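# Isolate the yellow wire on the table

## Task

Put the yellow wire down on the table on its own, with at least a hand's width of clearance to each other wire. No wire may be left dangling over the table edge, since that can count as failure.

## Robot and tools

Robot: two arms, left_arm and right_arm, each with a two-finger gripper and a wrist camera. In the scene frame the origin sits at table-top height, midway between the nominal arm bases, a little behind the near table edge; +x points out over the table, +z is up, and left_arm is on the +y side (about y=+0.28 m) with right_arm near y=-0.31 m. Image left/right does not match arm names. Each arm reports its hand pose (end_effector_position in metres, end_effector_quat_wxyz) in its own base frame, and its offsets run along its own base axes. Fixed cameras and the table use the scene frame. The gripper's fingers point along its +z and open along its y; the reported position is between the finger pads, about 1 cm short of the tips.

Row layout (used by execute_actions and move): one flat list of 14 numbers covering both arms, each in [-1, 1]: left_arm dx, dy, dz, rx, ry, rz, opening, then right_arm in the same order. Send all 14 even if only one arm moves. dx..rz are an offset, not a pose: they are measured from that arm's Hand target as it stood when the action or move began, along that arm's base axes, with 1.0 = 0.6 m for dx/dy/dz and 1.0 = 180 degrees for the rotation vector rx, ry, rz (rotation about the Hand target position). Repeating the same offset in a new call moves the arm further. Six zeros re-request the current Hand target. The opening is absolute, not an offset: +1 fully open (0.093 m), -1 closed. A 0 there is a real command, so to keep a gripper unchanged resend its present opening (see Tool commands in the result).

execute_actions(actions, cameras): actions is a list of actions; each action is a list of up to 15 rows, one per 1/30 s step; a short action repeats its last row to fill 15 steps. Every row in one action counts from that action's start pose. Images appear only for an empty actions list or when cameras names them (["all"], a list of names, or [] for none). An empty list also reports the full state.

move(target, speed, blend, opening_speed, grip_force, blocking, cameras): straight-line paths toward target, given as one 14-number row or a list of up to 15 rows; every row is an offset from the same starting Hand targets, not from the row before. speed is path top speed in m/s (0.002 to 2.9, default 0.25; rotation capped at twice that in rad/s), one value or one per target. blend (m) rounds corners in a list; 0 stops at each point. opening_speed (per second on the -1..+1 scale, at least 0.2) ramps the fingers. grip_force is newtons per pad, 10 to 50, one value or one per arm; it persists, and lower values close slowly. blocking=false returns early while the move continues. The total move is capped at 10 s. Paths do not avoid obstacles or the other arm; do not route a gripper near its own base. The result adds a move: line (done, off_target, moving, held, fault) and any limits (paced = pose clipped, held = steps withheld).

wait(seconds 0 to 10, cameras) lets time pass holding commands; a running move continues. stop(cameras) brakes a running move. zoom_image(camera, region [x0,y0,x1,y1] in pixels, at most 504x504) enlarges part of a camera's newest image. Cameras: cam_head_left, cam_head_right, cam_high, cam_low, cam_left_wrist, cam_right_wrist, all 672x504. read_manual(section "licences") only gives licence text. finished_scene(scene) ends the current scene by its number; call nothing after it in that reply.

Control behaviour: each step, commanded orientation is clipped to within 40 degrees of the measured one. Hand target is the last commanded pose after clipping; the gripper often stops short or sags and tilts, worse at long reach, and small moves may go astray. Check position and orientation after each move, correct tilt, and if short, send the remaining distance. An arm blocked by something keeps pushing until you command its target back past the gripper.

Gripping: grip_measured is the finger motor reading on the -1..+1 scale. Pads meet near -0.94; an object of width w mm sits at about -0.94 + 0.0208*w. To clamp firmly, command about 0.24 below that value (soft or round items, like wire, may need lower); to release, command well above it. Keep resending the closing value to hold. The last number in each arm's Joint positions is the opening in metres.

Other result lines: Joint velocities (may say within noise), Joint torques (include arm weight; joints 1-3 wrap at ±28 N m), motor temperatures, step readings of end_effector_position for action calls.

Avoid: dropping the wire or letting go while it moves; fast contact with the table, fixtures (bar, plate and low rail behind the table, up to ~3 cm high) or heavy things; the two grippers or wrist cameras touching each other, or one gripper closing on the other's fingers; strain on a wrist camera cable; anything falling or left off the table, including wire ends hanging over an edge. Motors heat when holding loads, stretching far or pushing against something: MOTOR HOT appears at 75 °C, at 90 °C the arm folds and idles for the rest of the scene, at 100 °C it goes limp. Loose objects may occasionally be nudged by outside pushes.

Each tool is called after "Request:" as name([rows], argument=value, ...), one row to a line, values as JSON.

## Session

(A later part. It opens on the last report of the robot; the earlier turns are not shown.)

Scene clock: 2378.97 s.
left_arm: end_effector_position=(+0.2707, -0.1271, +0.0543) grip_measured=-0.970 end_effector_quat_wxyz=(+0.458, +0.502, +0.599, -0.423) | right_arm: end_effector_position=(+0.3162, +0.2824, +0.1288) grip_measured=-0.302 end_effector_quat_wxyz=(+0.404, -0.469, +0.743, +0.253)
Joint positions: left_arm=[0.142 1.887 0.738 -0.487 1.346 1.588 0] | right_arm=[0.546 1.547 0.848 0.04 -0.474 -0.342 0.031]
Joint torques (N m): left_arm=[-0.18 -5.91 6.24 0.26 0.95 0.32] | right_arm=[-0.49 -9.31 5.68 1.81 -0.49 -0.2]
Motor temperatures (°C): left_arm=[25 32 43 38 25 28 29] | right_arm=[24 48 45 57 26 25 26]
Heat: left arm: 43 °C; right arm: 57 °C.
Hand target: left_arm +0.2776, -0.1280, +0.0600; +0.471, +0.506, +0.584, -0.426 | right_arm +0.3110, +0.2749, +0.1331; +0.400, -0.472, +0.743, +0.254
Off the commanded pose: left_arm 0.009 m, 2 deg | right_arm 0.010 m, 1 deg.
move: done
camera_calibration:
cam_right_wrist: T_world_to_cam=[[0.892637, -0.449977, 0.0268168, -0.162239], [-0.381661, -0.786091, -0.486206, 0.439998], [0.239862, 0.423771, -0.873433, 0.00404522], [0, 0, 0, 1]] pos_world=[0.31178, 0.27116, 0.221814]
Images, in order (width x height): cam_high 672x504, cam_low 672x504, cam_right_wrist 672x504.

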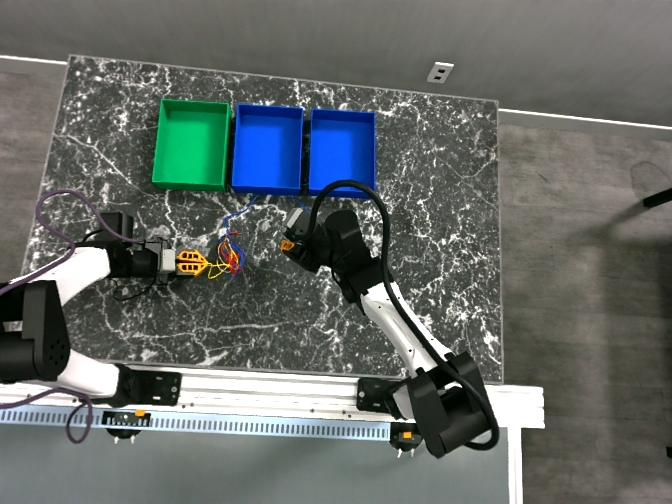

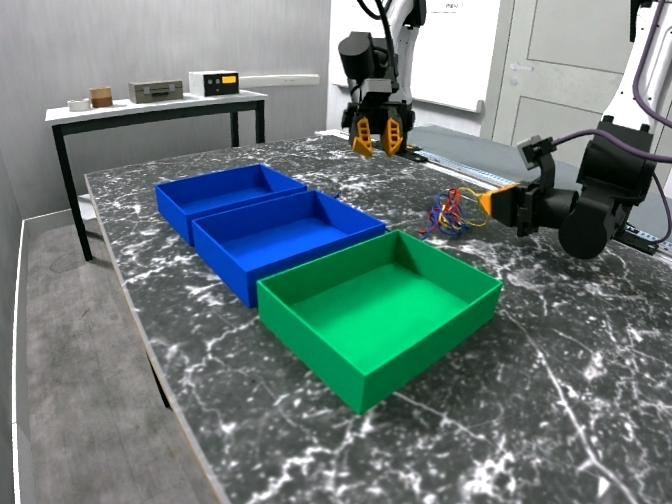

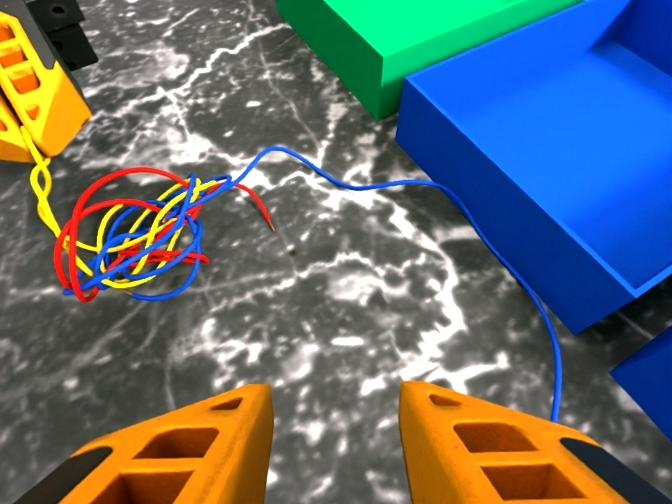

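Request:
move(target=[0, 0, 0, 0, 0, 0, -1, -0.029, 0.120, -0.075, 0, 0, 0, -0.2], speed=0.12, cameras=["cam_right_wrist"])

Request:
zoom_image(camera="cam_right_wrist", region=[60, 130, 460, 504])

Scene clock: 2451.87 s.
left_arm: end_effector_position=(+0.2707, -0.1271, +0.0543) grip_measured=-0.970 end_effector_quat_wxyz=(+0.458, +0.502, +0.599, -0.424) | right_arm: end_effector_position=(+0.2878, +0.3437, +0.0838) grip_measured=-0.202 end_effector_quat_wxyz=(+0.387, -0.483, +0.744, +0.252)
Joint positions: left_arm=[0.142 1.887 0.738 -0.488 1.346 1.588 0] | right_arm=[0.754 1.708 0.831 0.227 -0.325 -0.235 0.036]
Joint torques (N m): left_arm=[-0.18 -6.16 6 0.33 0.93 0.26] | right_arm=[1.05 -6.58 6.31 2.75 -0.11 0.17]
Motor temperatures (°C): left_arm=[25 33 37 34 26 28 29] | right_arm=[24 53 44 51 27 25 26]
Heat: left arm: 37 °C; right arm: 53 °C.
Hand target: left_arm +0.2776, -0.1279, +0.0600; +0.472, +0.504, +0.586, -0.424 | right_arm +0.2936, +0.3469, +0.0881; +0.400, -0.472, +0.743, +0.254
Off the commanded pose: left_arm 0.009 m, 2 deg | right_arm 0.008 m, 2 deg.
move: done
camera_calibration:
cam_right_wrist: T_world_to_cam=[[0.905496, -0.423722, 0.0231635, -0.120422], [-0.367711, -0.810704, -0.455575, 0.457258], [0.211816, 0.404004, -0.889896, -0.0381262], [0, 0, 0, 1]] pos_world=[0.285256, 0.335078, 0.177176]
Images, in order (width x height): cam_right_wrist 672x504.

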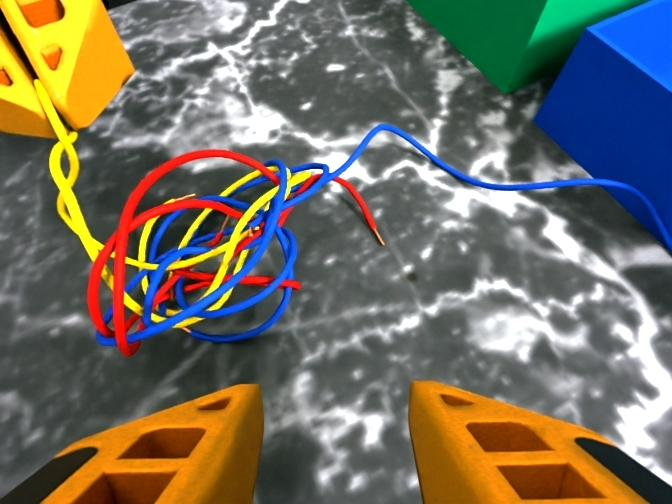

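Scaled by 1.260 from the camera's 672x504 image, which has a finer 960x720 frame.

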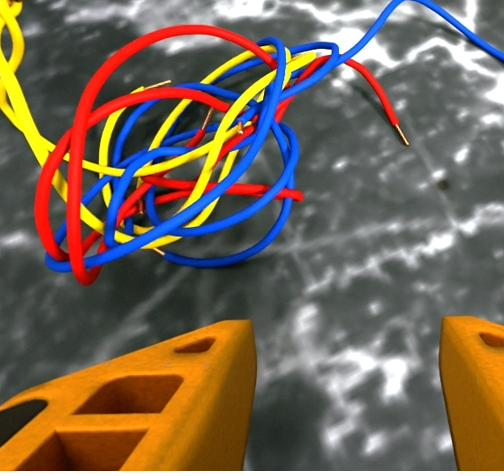

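Request:
move(target=[0, 0, 0, 0, 0, 0, -1, -0.007, 0.041, -0.024, 0, 0, 0, -0.5], speed=0.12, cameras=["cam_right_wrist"])

Request:
zoom_image(camera="cam_right_wrist", region=[60, 130, 460, 504])

Scene clock: 2478.07 s.
left_arm: end_effector_position=(+0.2707, -0.1271, +0.0543) grip_measured=-0.970 end_effector_quat_wxyz=(+0.458, +0.502, +0.599, -0.424) | right_arm: end_effector_position=(+0.2785, +0.3630, +0.0617) grip_measured=-0.498 end_effector_quat_wxyz=(+0.378, -0.485, +0.748, +0.249)
Joint positions: left_arm=[0.142 1.887 0.738 -0.488 1.346 1.588 0] | right_arm=[0.816 1.791 0.839 0.292 -0.274 -0.198 0.021]
Joint torques (N m): left_arm=[-0.13 -6.13 5.93 0.33 0.94 0.26] | right_arm=[0.77 -7.02 7.91 2.78 -0.04 0.25]
Motor temperatures (°C): left_arm=[25 33 37 33 27 28 29] | right_arm=[24 49 45 55 26 25 26]
Heat: left arm: 37 °C; right arm: 55 °C.
Hand target: left_arm +0.2776, -0.1279, +0.0600; +0.472, +0.504, +0.586, -0.424 | right_arm +0.2894, +0.3715, +0.0736; +0.400, -0.473, +0.743, +0.254
Off the commanded pose: left_arm 0.009 m, 2 deg | right_arm 0.018 m, 3 deg.
move: off_target (right_arm)
camera_calibration:
cam_right_wrist: T_world_to_cam=[[0.906234, -0.422368, 0.0185954, -0.103786], [-0.372614, -0.818716, -0.436879, 0.462526], [0.199748, 0.388985, -0.899328, -0.0543136], [0, 0, 0, 1]] pos_world=[0.277247, 0.355969, 0.155152]
Images, in order (width x height): cam_right_wrist 672x504.

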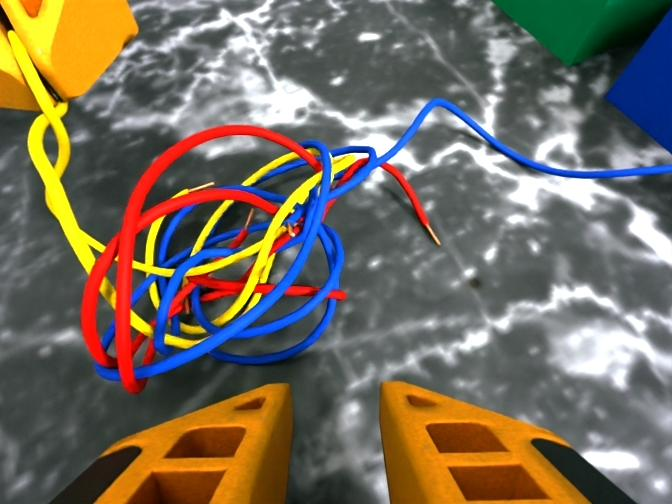

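Scaled by 1.260 from the camera's 672x504 image, which has a finer 960x720 frame.

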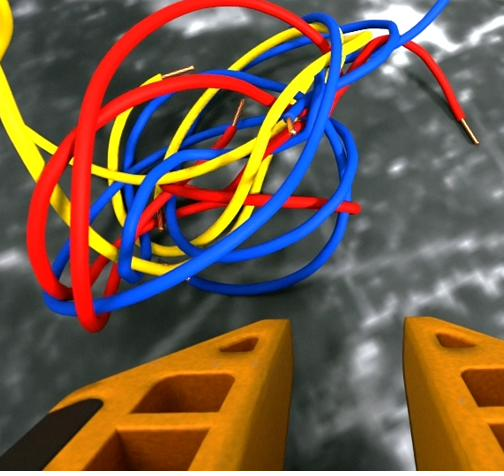

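Request:
move(target=[0, 0, 0, 0, 0, 0, -1, -0.105, 0.010, -0.005, 0, 0, 0, -0.45], speed=0.12, cameras=["cam_right_wrist"])

Request:
zoom_image(camera="cam_right_wrist", region=[160, 80, 560, 454])

Scene clock: 2550.47 s.
left_arm: end_effector_position=(+0.2707, -0.1271, +0.0543) grip_measured=-0.970 end_effector_quat_wxyz=(+0.458, +0.502, +0.599, -0.424) | right_arm: end_effector_position=(+0.2241, +0.3729, +0.0516) grip_measured=-0.452 end_effector_quat_wxyz=(+0.374, -0.486, +0.752, +0.242)
Joint positions: left_arm=[0.142 1.887 0.738 -0.488 1.346 1.588 0] | right_arm=[0.978 1.733 0.721 0.357 -0.135 -0.103 0.024]
Joint torques (N m): left_arm=[-0.14 -6.16 5.89 0.34 0.92 0.27] | right_arm=[1.06 -10.28 4.77 2.84 -0.04 0.22]
Motor temperatures (°C): left_arm=[25 33 36 32 27 28 29] | right_arm=[24 45 47 60 26 25 26]
Heat: left arm: 36 °C; right arm: 60 °C.
Hand target: left_arm +0.2776, -0.1279, +0.0600; +0.472, +0.504, +0.586, -0.424 | right_arm +0.2264, +0.3775, +0.0706; +0.400, -0.473, +0.743, +0.254
Off the commanded pose: left_arm 0.009 m, 2 deg | right_arm 0.020 m, 4 deg.
move: off_target (right_arm)
camera_calibration:
cam_right_wrist: T_world_to_cam=[[0.903715, -0.427324, 0.0263271, -0.0481537], [-0.377423, -0.824193, -0.422205, 0.448364], [0.202117, 0.371617, -0.906118, -0.0500214], [0, 0, 0, 1]] pos_world=[0.22285, 0.36755, 0.145244]
Images, in order (width x height): cam_right_wrist 672x504.

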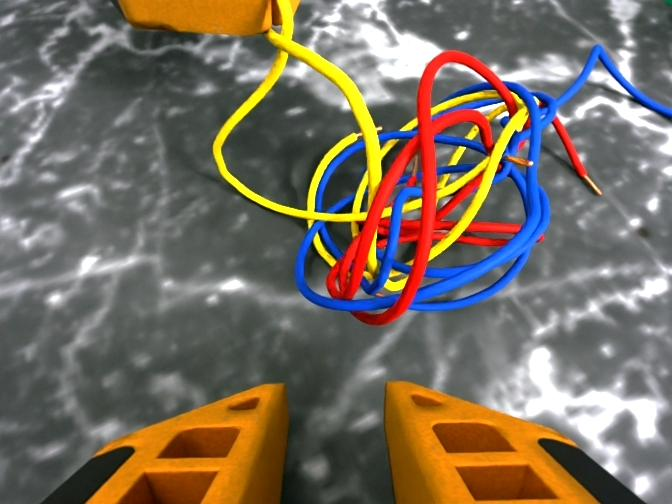

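Scaled by 1.260 from the camera's 672x504 image, which has a finer 960x720 frame.

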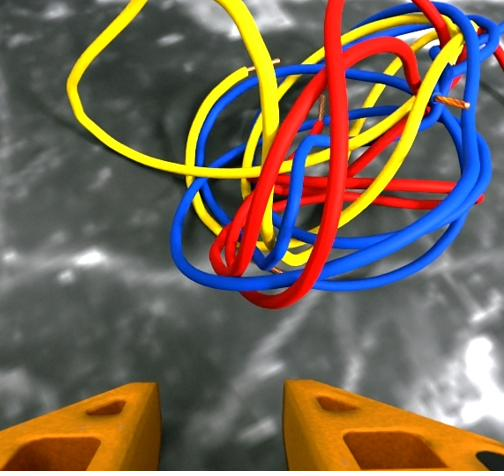

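Request:
move([
  [0, 0, 0, 0, 0, 0, -1, 0.0, -0.03, 0.06, -0.05, 0.08, -0.095, -0.45],
  [0, 0, 0, 0, 0, 0, -1, 0.031, 0.017, 0.132, -0.177, 0.279, -0.330, -0.45],
], speed=0.3, blend=[0.03, 0], cameras=["cam_right_wrist", "cam_high"])

Request:
zoom_image(camera="cam_right_wrist", region=[120, 80, 560, 504])

Scene clock: 2653.30 s.
left_arm: end_effector_position=(+0.2707, -0.1271, +0.0543) grip_measured=-0.970 end_effector_quat_wxyz=(+0.458, +0.502, +0.599, -0.424) | right_arm: end_effector_position=(+0.2468, +0.3870, +0.1487) grip_measured=-0.452 end_effector_quat_wxyz=(+0.033, -0.009, +0.999, +0.039)
Joint positions: left_arm=[0.142 1.887 0.738 -0.488 1.346 1.588 0] | right_arm=[1.008 2.294 2.37 -1.545 0.014 0.989 0.024]
Joint torques (N m): left_arm=[-0.12 -6.16 5.96 0.34 0.92 0.26] | right_arm=[-0.17 -10.4 7.8 0.35 -0.22 0.22]
Motor temperatures (°C): left_arm=[25 33 35 30 28 28 29] | right_arm=[24 54 43 62 26 25 26]
Heat: left arm: 35 °C; right arm: 62 °C.
Hand target: left_arm +0.2776, -0.1279, +0.0600; +0.472, +0.504, +0.586, -0.424 | right_arm +0.2450, +0.3878, +0.1498; +0.000, +0.001, +1.000, +0.000
Off the commanded pose: left_arm 0.009 m, 2 deg | right_arm 0.002 m, 6 deg.
joint sent to its limit (right arm) — joint 4 (wrist pitch), lower limit. The joint targets are off in position and orientation.
move: off_target (right_arm)
camera_calibration:
cam_right_wrist: T_world_to_cam=[[0.0288951, -0.998499, -0.0465299, 0.382643], [-0.912344, -0.0453636, 0.406904, 0.216808], [-0.408404, 0.0306938, -0.912285, 0.311654], [0, 0, 0, 1]] pos_world=[0.314028, 0.382338, 0.213902]
Images, in order (width x height): cam_high 672x504, cam_right_wrist 672x504.

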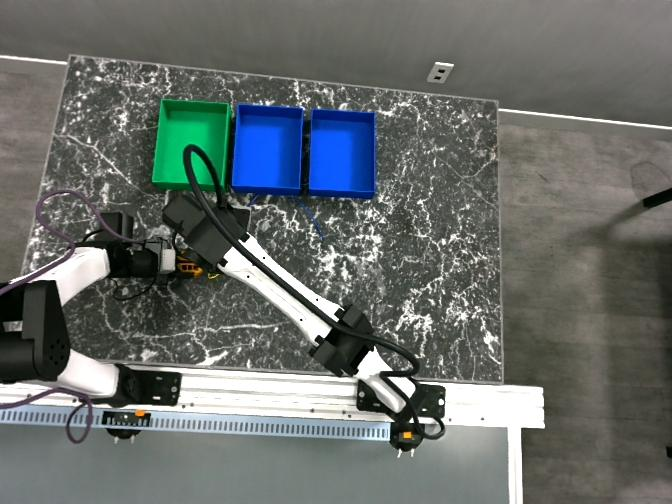

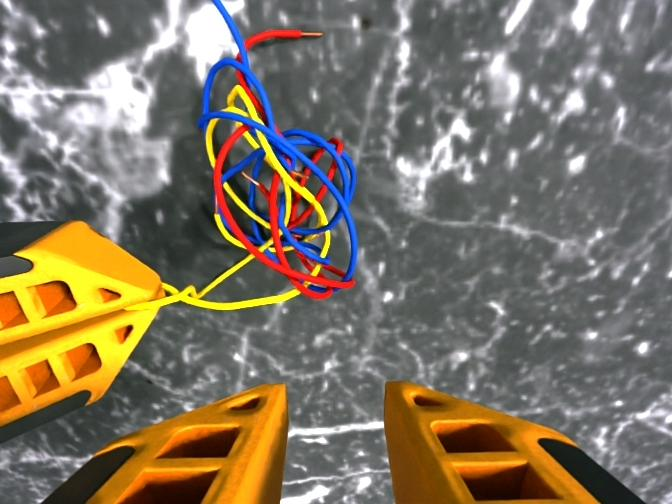

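Scaled by 1.145 from the camera's 672x504 image, which has a finer 960x720 frame.

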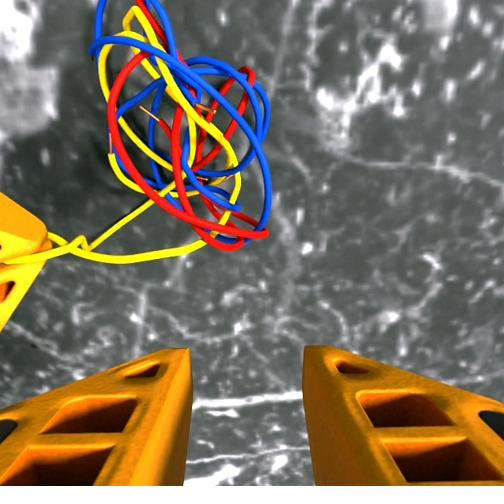

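Request:
move(target=[0, 0, 0, 0, 0, 0, -1, 0.062, 0.002, -0.070, 0, 0, 0, -0.45], speed=0.15, cameras=["cam_right_wrist"])

Request:
zoom_image(camera="cam_right_wrist", region=[120, 80, 560, 504])

Scene clock: 2695.63 s.
left_arm: end_effector_position=(+0.2707, -0.1271, +0.0543) grip_measured=-0.970 end_effector_quat_wxyz=(+0.458, +0.502, +0.599, -0.424) | right_arm: end_effector_position=(+0.2848, +0.3866, +0.1040) grip_measured=-0.452 end_effector_quat_wxyz=(+0.018, +0.011, +1.000, +0.017)
Joint positions: left_arm=[0.142 1.887 0.738 -0.488 1.346 1.588 0] | right_arm=[0.939 2.461 2.488 -1.549 0.009 0.962 0.024]
Joint torques (N m): left_arm=[-0.08 -6.2 5.96 0.34 0.94 0.27] | right_arm=[0.39 -11.79 7.76 0.32 -0.09 -0.23]
Motor temperatures (°C): left_arm=[25 33 35 29 28 28 29] | right_arm=[24 58 45 47 26 25 26]
Heat: left arm: 35 °C; right arm: 58 °C.
Hand target: left_arm +0.2776, -0.1279, +0.0600; +0.472, +0.504, +0.586, -0.424 | right_arm +0.2822, +0.3889, +0.1078; +0.000, +0.001, +1.000, +0.000
Off the commanded pose: left_arm 0.009 m, 2 deg | right_arm 0.005 m, 3 deg.
joint sent to its limit (right arm) — joint 4 (wrist pitch), lower limit. The joint targets are off in position, not in orientation.
move: off_target (right_arm)
camera_calibration:
cam_right_wrist: T_world_to_cam=[[-0.0132176, -0.999905, -0.0038538, 0.38717], [-0.899464, 0.0102061, 0.436875, 0.241409], [-0.436794, 0.00924077, -0.899514, 0.301508], [0, 0, 0, 1]] pos_world=[0.353953, 0.381884, 0.167237]
Images, in order (width x height): cam_right_wrist 672x504.

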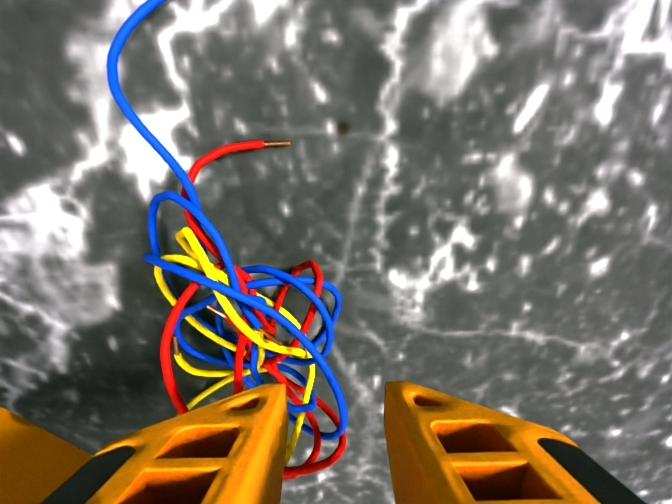

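Scaled by 1.145 from the camera's 672x504 image, which has a finer 960x720 frame.

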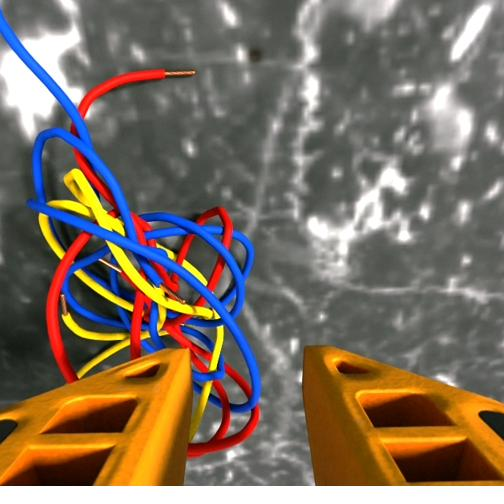

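Request:
zoom_image(camera="cam_right_wrist", region=[140, 180, 360, 400])

Scaled by 2.291 from the camera's 672x504 image, which has a finer 960x720 frame.

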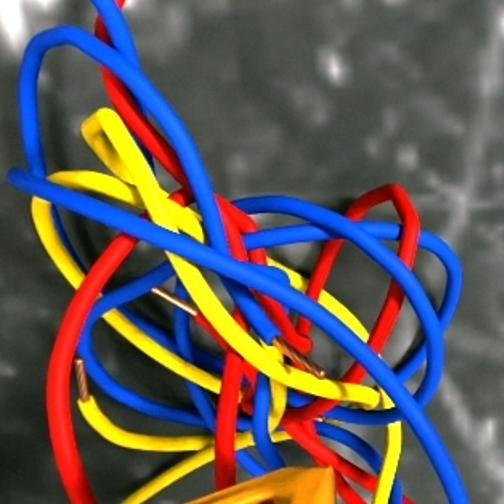

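Request:
move(target=[0, 0, 0, 0, 0, 0, -1, -0.0125, 0.0063, -0.070, 0, 0, 0, -0.6], speed=0.08, cameras=["cam_right_wrist"])

Request:
zoom_image(camera="cam_right_wrist", region=[140, 200, 460, 504])

Scene clock: 2742.63 s.
left_arm: end_effector_position=(+0.2707, -0.1271, +0.0543) grip_measured=-0.970 end_effector_quat_wxyz=(+0.458, +0.502, +0.599, -0.424) | right_arm: end_effector_position=(+0.2802, +0.3865, +0.0742) grip_measured=-0.598 end_effector_quat_wxyz=(+0.006, +0.007, +1.000, +0.000)
Joint positions: left_arm=[0.142 1.887 0.738 -0.488 1.346 1.588 0] | right_arm=[0.947 2.469 2.382 -1.477 0.009 0.961 0.016]
Joint torques (N m): left_arm=[-0.1 -6.15 5.98 0.34 0.94 0.27] | right_arm=[1.22 -11.06 5.11 0.53 -0.1 -0.05]
Motor temperatures (°C): left_arm=[25 33 35 29 28 28 29] | right_arm=[24 59 45 42 26 25 26]
Heat: left arm: 35 °C; right arm: 59 °C.
Hand target: left_arm +0.2776, -0.1279, +0.0600; +0.472, +0.504, +0.586, -0.424 | right_arm +0.2747, +0.3927, +0.0658; +0.000, +0.000, +1.000, +0.000
Off the commanded pose: left_arm 0.009 m, 2 deg | right_arm 0.012 m, 1 deg.
move: off_target (right_arm)
camera_calibration:
cam_right_wrist: T_world_to_cam=[[-0.00483237, -0.999541, 0.0299176, 0.381903], [-0.888711, 0.0180085, 0.458113, 0.242758], [-0.458442, -0.0243743, -0.88839, 0.290867], [0, 0, 0, 1]] pos_world=[0.350933, 0.384445, 0.135767]
Images, in order (width x height): cam_right_wrist 672x504.

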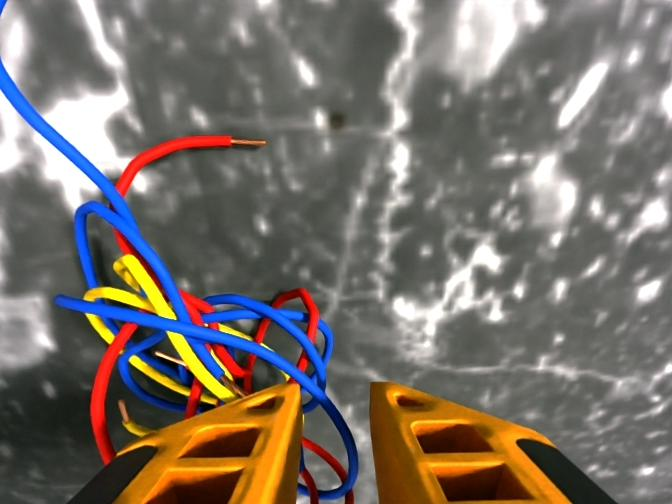

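Scaled by 1.575 from the camera's 672x504 image, which has a finer 960x720 frame.

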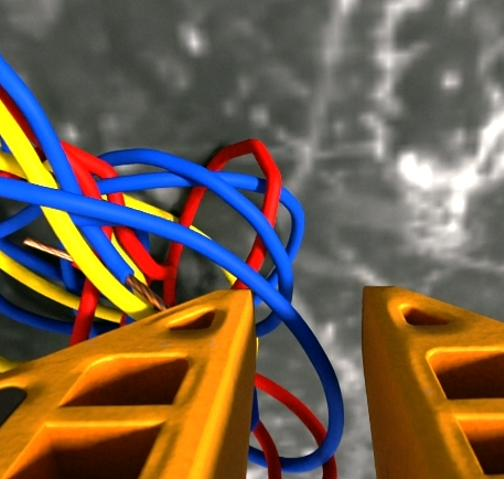

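Request:
move(target=[0, 0, 0, 0, 0, 0, -1, -0.002, 0.010, -0.038, 0, 0, 0, -0.6], speed=0.06, cameras=["cam_right_wrist"])

Request:
zoom_image(camera="cam_right_wrist", region=[140, 200, 460, 504])

Scene clock: 2770.47 s.
left_arm: end_effector_position=(+0.2707, -0.1271, +0.0543) grip_measured=-0.970 end_effector_quat_wxyz=(+0.458, +0.502, +0.599, -0.424) | right_arm: end_effector_position=(+0.2797, +0.3897, +0.0538) grip_measured=-0.598 end_effector_quat_wxyz=(+0.004, +0.005, +1.000, -0.002)
Joint positions: left_arm=[0.142 1.887 0.738 -0.488 1.346 1.588 0] | right_arm=[0.951 2.478 2.318 -1.409 0.009 0.961 0.016]
Joint torques (N m): left_arm=[-0.09 -6.15 5.94 0.34 0.94 0.26] | right_arm=[1.57 -10.86 5 0.6 -0.1 0.12]
Motor temperatures (°C): left_arm=[25 33 35 29 28 28 29] | right_arm=[24 62 44 41 26 25 26]
Heat: left arm: 35 °C; right arm: 62 °C.
Hand target: left_arm +0.2776, -0.1279, +0.0600; +0.472, +0.504, +0.586, -0.424 | right_arm +0.2735, +0.3987, +0.0430; +0.000, +0.000, +1.000, +0.000
Off the commanded pose: left_arm 0.009 m, 2 deg | right_arm 0.015 m, 1 deg.
move: off_target (right_arm)
camera_calibration:
cam_right_wrist: T_world_to_cam=[[-0.000131723, -0.999403, 0.0345488, 0.384076], [-0.887242, 0.0160543, 0.461024, 0.251767], [-0.461304, -0.0305924, -0.886715, 0.27575], [0, 0, 0, 1]] pos_world=[0.350634, 0.38824, 0.115172]
Images, in order (width x height): cam_right_wrist 672x504.

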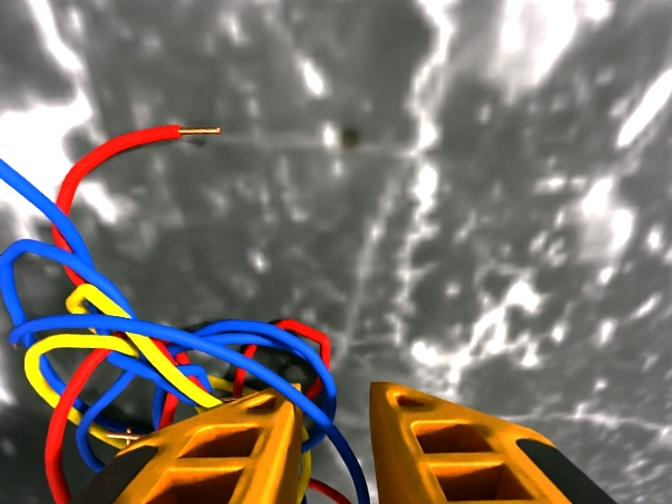

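Scaled by 1.575 from the camera's 672x504 image, which has a finer 960x720 frame.

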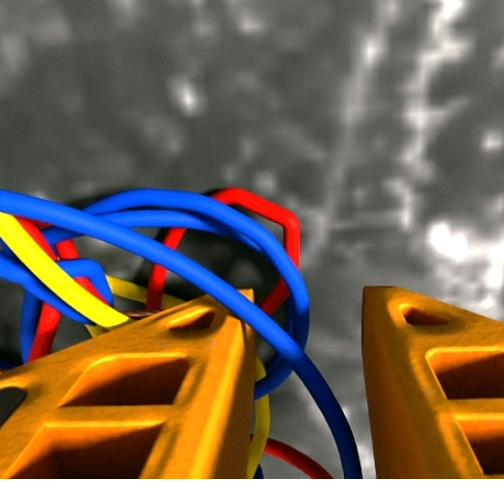

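Request:
move(target=[0, 0, 0, 0, 0, 0, -1, 0.0133, 0.003, -0.010, 0, 0, 0, -0.6], speed=0.06, cameras=["cam_right_wrist"])

Request:
zoom_image(camera="cam_right_wrist", region=[140, 200, 460, 504])

Scene clock: 2803.20 s.
left_arm: end_effector_position=(+0.2707, -0.1271, +0.0543) grip_measured=-0.970 end_effector_quat_wxyz=(+0.458, +0.502, +0.599, -0.424) | right_arm: end_effector_position=(+0.2812, +0.3917, +0.0479) grip_measured=-0.598 end_effector_quat_wxyz=(+0.002, +0.005, +1.000, -0.005)
Joint positions: left_arm=[0.142 1.887 0.738 -0.488 1.346 1.588 0] | right_arm=[0.951 2.503 2.339 -1.413 0.009 0.961 0.016]
Joint torques (N m): left_arm=[-0.17 -6.19 5.98 0.33 0.93 0.26] | right_arm=[0.39 -9.85 7.38 0.62 -0.1 0.01]
Motor temperatures (°C): left_arm=[25 33 34 28 28 28 29] | right_arm=[24 61 43 39 26 25 26]
Heat: left arm: 34 °C; right arm: 61 °C.
Hand target: left_arm +0.2776, -0.1279, +0.0600; +0.472, +0.504, +0.586, -0.424 | right_arm +0.2815, +0.4005, +0.0370; +0.000, +0.000, +1.000, +0.000
Off the commanded pose: left_arm 0.009 m, 2 deg | right_arm 0.014 m, 1 deg.
move: off_target (right_arm)
camera_calibration:
cam_right_wrist: T_world_to_cam=[[0.0000286142, -0.999221, 0.0394709, 0.385915], [-0.885616, 0.0183057, 0.464058, 0.254262], [-0.464419, -0.0349693, -0.884925, 0.27381], [0, 0, 0, 1]] pos_world=[0.35233, 0.390535, 0.109076]
Images, in order (width x height): cam_right_wrist 672x504.

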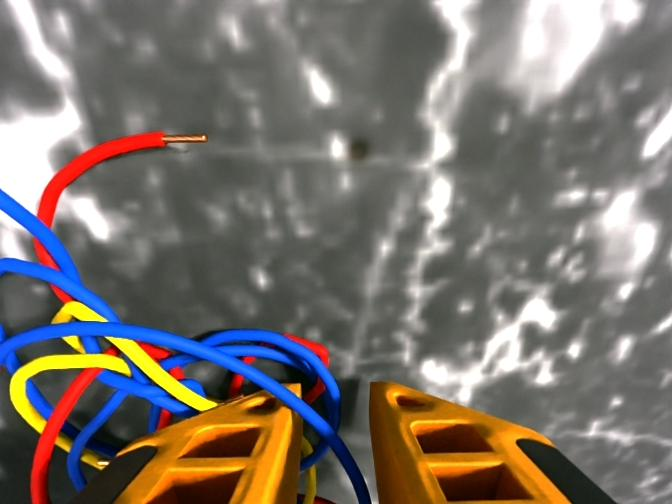

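Scaled by 1.575 from the camera's 672x504 image, which has a finer 960x720 frame.

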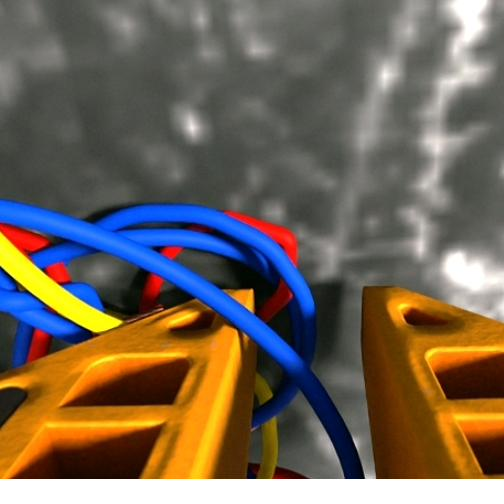

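Request:
move(target=[0, 0, 0, 0, 0, 0, -1, 0.0140, 0.001, 0.003, 0, 0, 0, -0.6], speed=0.06, cameras=["cam_right_wrist"])

Request:
zoom_image(camera="cam_right_wrist", region=[140, 200, 460, 504])

Scene clock: 2818.67 s.
left_arm: end_effector_position=(+0.2707, -0.1271, +0.0543) grip_measured=-0.970 end_effector_quat_wxyz=(+0.458, +0.502, +0.599, -0.424) | right_arm: end_effector_position=(+0.2848, +0.3929, +0.0477) grip_measured=-0.598 end_effector_quat_wxyz=(-0.001, +0.007, +1.000, -0.010)
Joint positions: left_arm=[0.142 1.887 0.738 -0.488 1.346 1.588 0] | right_arm=[0.947 2.549 2.424 -1.464 0.009 0.96 0.016]
Joint torques (N m): left_arm=[-0.12 -6.17 6 0.34 0.94 0.25] | right_arm=[-0.42 -10.37 7.27 0.65 -0.09 -0.18]
Motor temperatures (°C): left_arm=[25 33 34 28 28 28 29] | right_arm=[24 60 45 38 26 25 26]
Heat: left arm: 34 °C; right arm: 60 °C.
Hand target: left_arm +0.2776, -0.1279, +0.0600; +0.472, +0.504, +0.586, -0.424 | right_arm +0.2899, +0.4011, +0.0388; +0.000, +0.000, +1.000, +0.000
Off the commanded pose: left_arm 0.009 m, 2 deg | right_arm 0.013 m, 1 deg.
move: off_target (right_arm)
camera_calibration:
cam_right_wrist: T_world_to_cam=[[-0.00352531, -0.998745, 0.0499531, 0.387378], [-0.88205, 0.026641, 0.470403, 0.252908], [-0.471144, -0.0424028, -0.881037, 0.279904], [0, 0, 0, 1]] pos_world=[0.356318, 0.392023, 0.108286]
Images, in order (width x height): cam_right_wrist 672x504.

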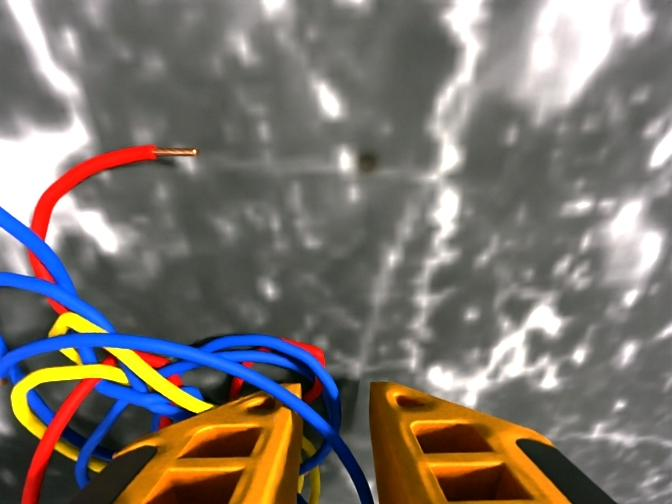

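Scaled by 1.575 from the camera's 672x504 image, which has a finer 960x720 frame.

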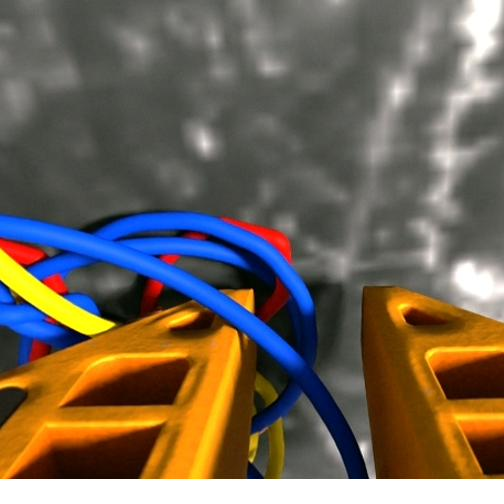

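Request:
move(target=[0, 0, 0, 0, 0, 0, -1, 0, 0, 0, 0, 0, 0, -1], opening_speed=0.5, speed=0.06, cameras=["cam_right_wrist", "cam_high", "cam_low"])

Request:
zoom_image(camera="cam_right_wrist", region=[140, 200, 460, 504])

Request:
zoom_image(camera="cam_low", region=[380, 100, 580, 260])

Scene clock: 2846.23 s.
left_arm: end_effector_position=(+0.2707, -0.1271, +0.0543) grip_measured=-0.970 end_effector_quat_wxyz=(+0.458, +0.502, +0.599, -0.424) | right_arm: end_effector_position=(+0.2848, +0.3964, +0.0481) grip_measured=-0.984 end_effector_quat_wxyz=(+0.001, +0.005, +1.000, -0.004)
Joint positions: left_arm=[0.142 1.887 0.738 -0.488 1.346 1.588 0] | right_arm=[0.95 2.55 2.428 -1.455 0.006 0.96 0]
Joint torques (N m): left_arm=[-0.17 -6.2 5.97 0.35 0.94 0.27] | right_arm=[-0.32 -10.41 7.15 0.56 -0.08 -0.11]
Motor temperatures (°C): left_arm=[25 33 34 28 28 28 29] | right_arm=[24 58 46 37 26 25 26]
Heat: left arm: 34 °C; right arm: 58 °C.
Hand target: left_arm +0.2776, -0.1279, +0.0600; +0.472, +0.504, +0.586, -0.424 | right_arm +0.2899, +0.4011, +0.0388; +0.000, +0.000, +1.000, -0.001
Off the commanded pose: left_arm 0.009 m, 2 deg | right_arm 0.012 m, 1 deg.
move: off_target (right_arm)
camera_calibration:
cam_right_wrist: T_world_to_cam=[[-0.000654264, -0.999253, 0.0386388, 0.390867], [-0.883957, 0.0186442, 0.467197, 0.256566], [-0.467568, -0.0338494, -0.883309, 0.276058], [0, 0, 0, 1]] pos_world=[0.356125, 0.395136, 0.108875]
Images, in order (width x height): cam_high 672x504, cam_low 672x504, cam_right_wrist 672x504.

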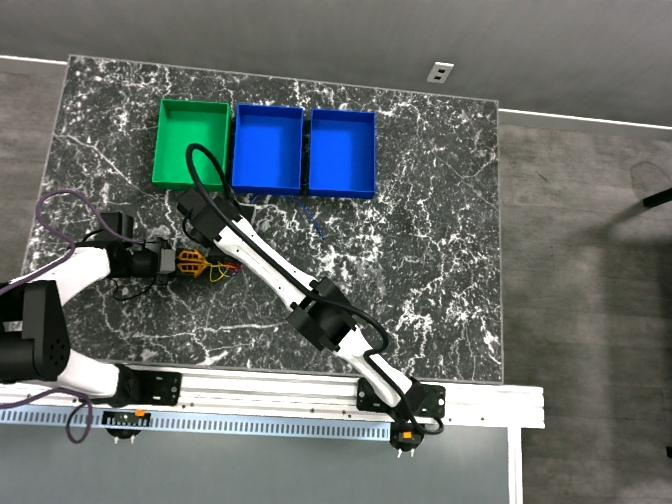

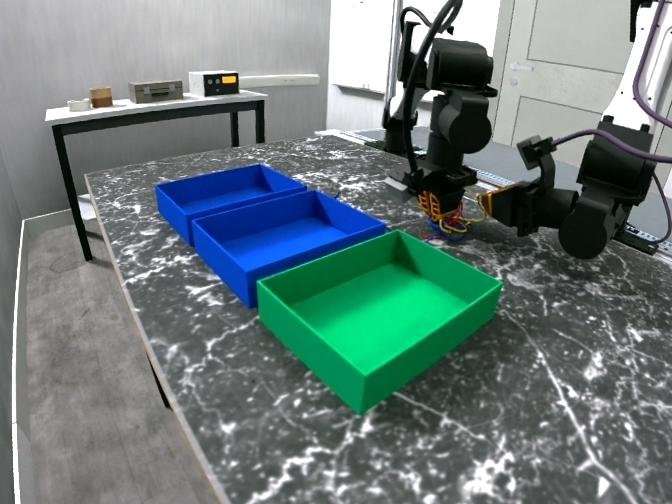

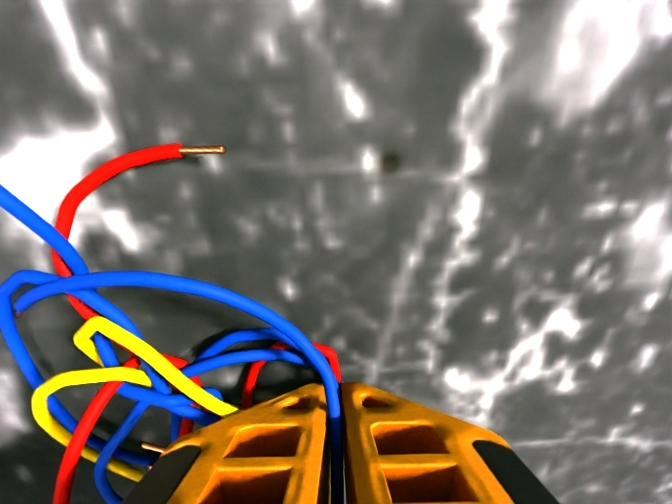

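Scaled by 1.575 from the camera's 672x504 image, which has a finer 960x720 frame.

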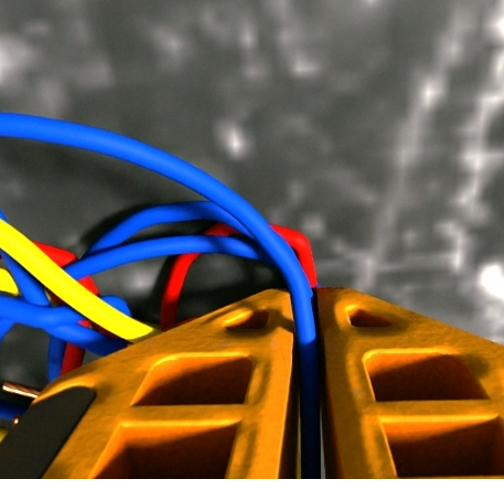

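Scaled by 2.520 from the camera's 672x504 image, which has a finer 960x720 frame.

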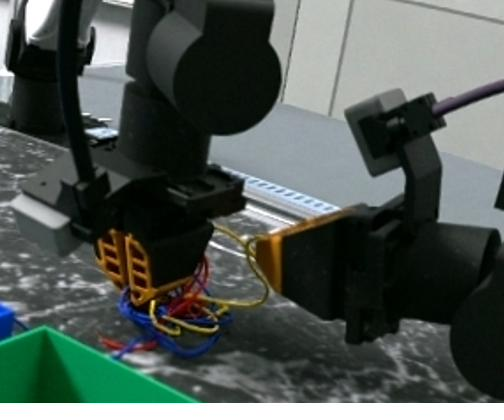

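Request:
move(target=[0, 0, 0, 0, 0, 0, -1, 0.0, -0.03, 0.06, 0.177, -0.279, 0.330, -1], speed=0.3, cameras=["cam_right_wrist", "cam_high", "cam_low"])

Request:
zoom_image(camera="cam_right_wrist", region=[60, 100, 460, 504])

Request:
zoom_image(camera="cam_low", region=[380, 100, 580, 260])

Scene clock: 2891.47 s.
left_arm: end_effector_position=(+0.2707, -0.1271, +0.0543) grip_measured=-0.970 end_effector_quat_wxyz=(+0.458, +0.502, +0.599, -0.424) | right_arm: end_effector_position=(+0.2849, +0.3814, +0.0564) grip_measured=-0.984 end_effector_quat_wxyz=(+0.374, -0.471, +0.761, +0.244)
Joint positions: left_arm=[0.142 1.887 0.738 -0.488 1.346 1.588 0] | right_arm=[0.85 1.858 0.914 0.279 -0.225 -0.149 0]
Joint torques (N m): left_arm=[-0.13 -6.2 5.97 0.34 0.93 0.26] | right_arm=[-0.66 -10.92 4.86 2.82 -0.42 -0.14]
Motor temperatures (°C): left_arm=[25 33 34 28 28 28 29] | right_arm=[24 59 46 35 26 25 27]
Heat: left arm: 34 °C; right arm: 59 °C.
Hand target: left_arm +0.2776, -0.1279, +0.0600; +0.472, +0.504, +0.586, -0.424 | right_arm +0.2899, +0.3831, +0.0749; +0.400, -0.472, +0.743, +0.254
Off the commanded pose: left_arm 0.009 m, 2 deg | right_arm 0.019 m, 4 deg.
move: off_target (right_arm)
camera_calibration:
cam_right_wrist: T_world_to_cam=[[0.891414, -0.453141, 0.00667507, -0.0851172], [-0.407953, -0.808761, -0.423651, 0.483229], [0.197372, 0.374925, -0.905801, -0.0610087], [0, 0, 0, 1]] pos_world=[0.285051, 0.375121, 0.150027]
Images, in order (width x height): cam_high 672x504, cam_low 672x504, cam_right_wrist 672x504.

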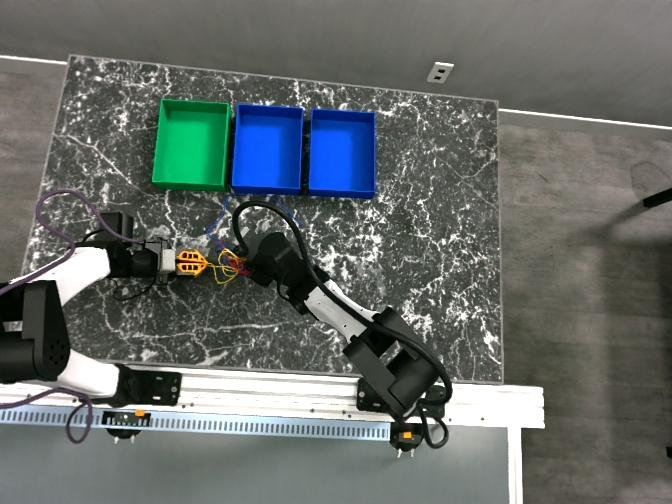

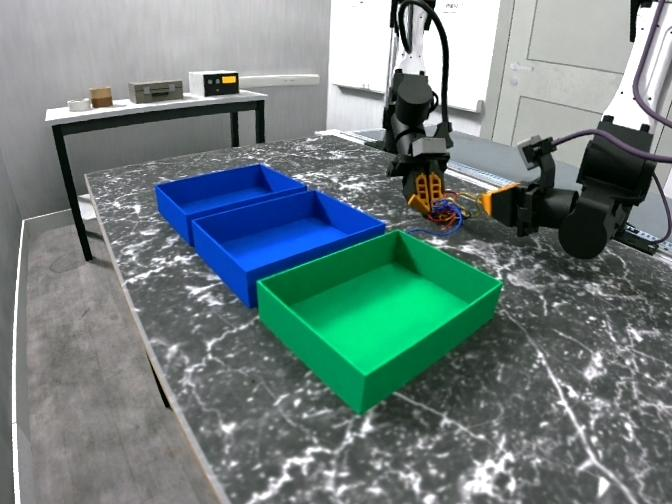

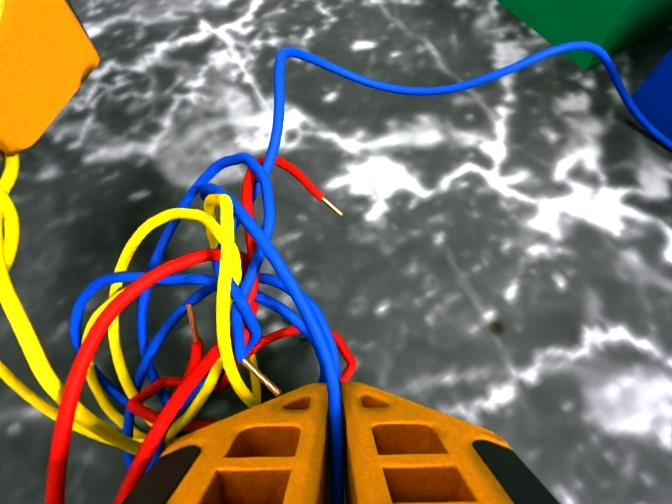

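Scaled by 1.248 from the camera's 672x504 image, which has a finer 960x720 frame.

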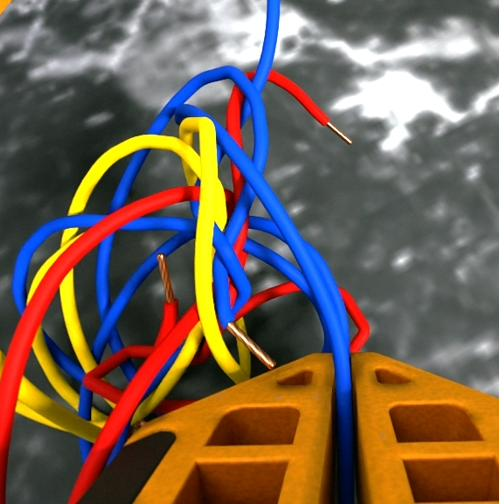

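Scaled by 2.520 from the camera's 672x504 image, which has a finer 960x720 frame.

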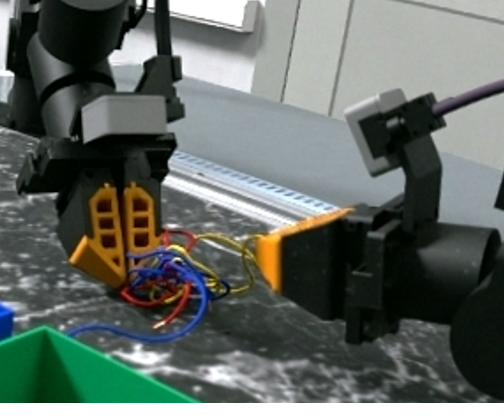

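Request:
move(target=[0, 0, 0, 0, 0, 0, -1, 0.0, -0.13, 0.04, 0, 0, 0, -1], speed=0.08, cameras=["cam_right_wrist", "cam_high", "cam_low"])

Request:
zoom_image(camera="cam_low", region=[380, 100, 580, 260])

Scene clock: 2910.90 s.
left_arm: end_effector_position=(+0.2693, -0.1300, +0.0543) grip_measured=-0.970 end_effector_quat_wxyz=(+0.455, +0.505, +0.597, -0.426) | right_arm: end_effector_position=(+0.2921, +0.3148, +0.0968) grip_measured=-0.984 end_effector_quat_wxyz=(+0.406, -0.470, +0.739, +0.260)
Joint positions: left_arm=[0.131 1.887 0.738 -0.488 1.346 1.588 0] | right_arm=[0.675 1.618 0.752 0.251 -0.384 -0.256 0]
Joint torques (N m): left_arm=[-0.12 -6.17 6 0.34 0.94 0.26] | right_arm=[-0.94 -9.65 5.08 1.87 -0.31 -0.22]
Motor temperatures (°C): left_arm=[25 33 34 28 28 28 29] | right_arm=[24 58 45 40 26 25 27]
Heat: left arm: 34 °C; right arm: 58 °C.
Hand target: left_arm +0.2776, -0.1279, +0.0600; +0.472, +0.504, +0.586, -0.424 | right_arm +0.2899, +0.3051, +0.0989; +0.400, -0.472, +0.743, +0.254
Off the commanded pose: left_arm 0.010 m, 2 deg | right_arm 0.010 m, 1 deg.
move: done
camera_calibration:
cam_right_wrist: T_world_to_cam=[[0.896967, -0.441559, 0.0218194, -0.128655], [-0.373702, -0.783645, -0.496233, 0.43856], [0.236215, 0.43695, -0.867915, -0.0355039], [0, 0, 0, 1]] pos_world=[0.287676, 0.30238, 0.18962]
Images, in order (width x height): cam_high 672x504, cam_low 672x504, cam_right_wrist 672x504.

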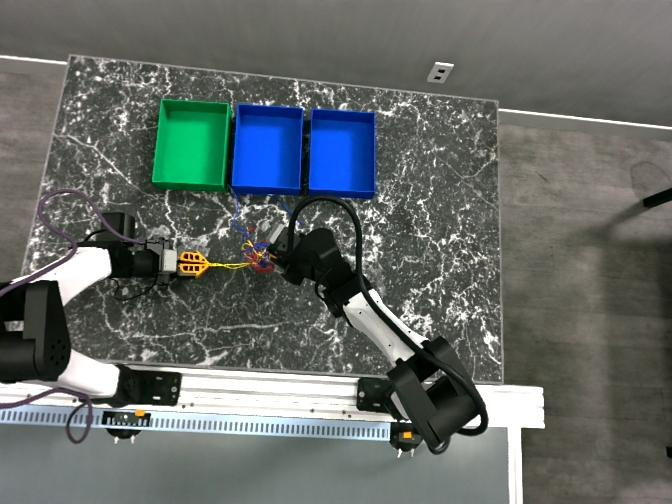

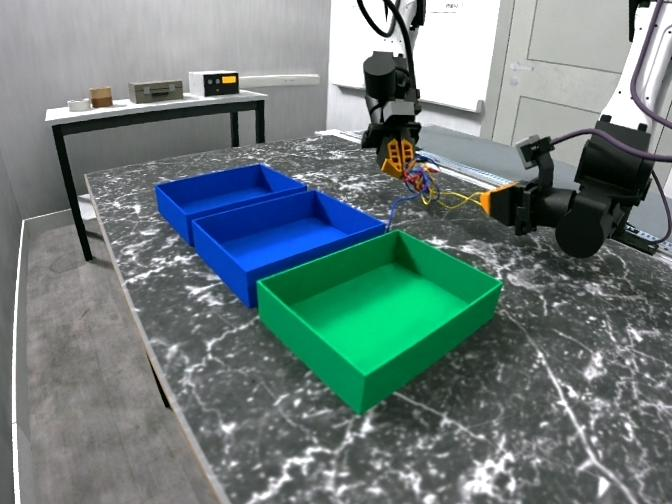

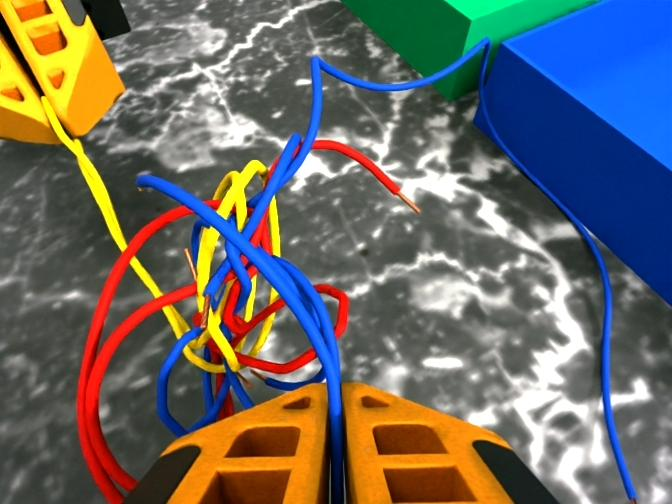

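Scaled by 2.520 from the camera's 672x504 image, which has a finer 960x720 frame.

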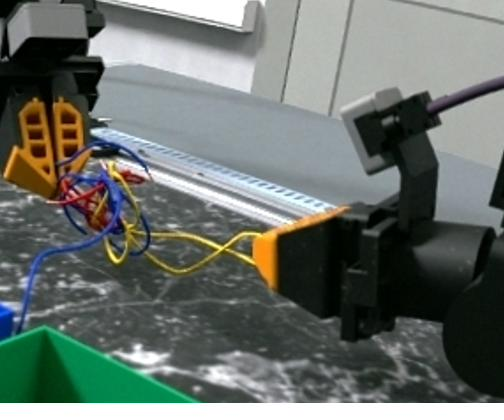

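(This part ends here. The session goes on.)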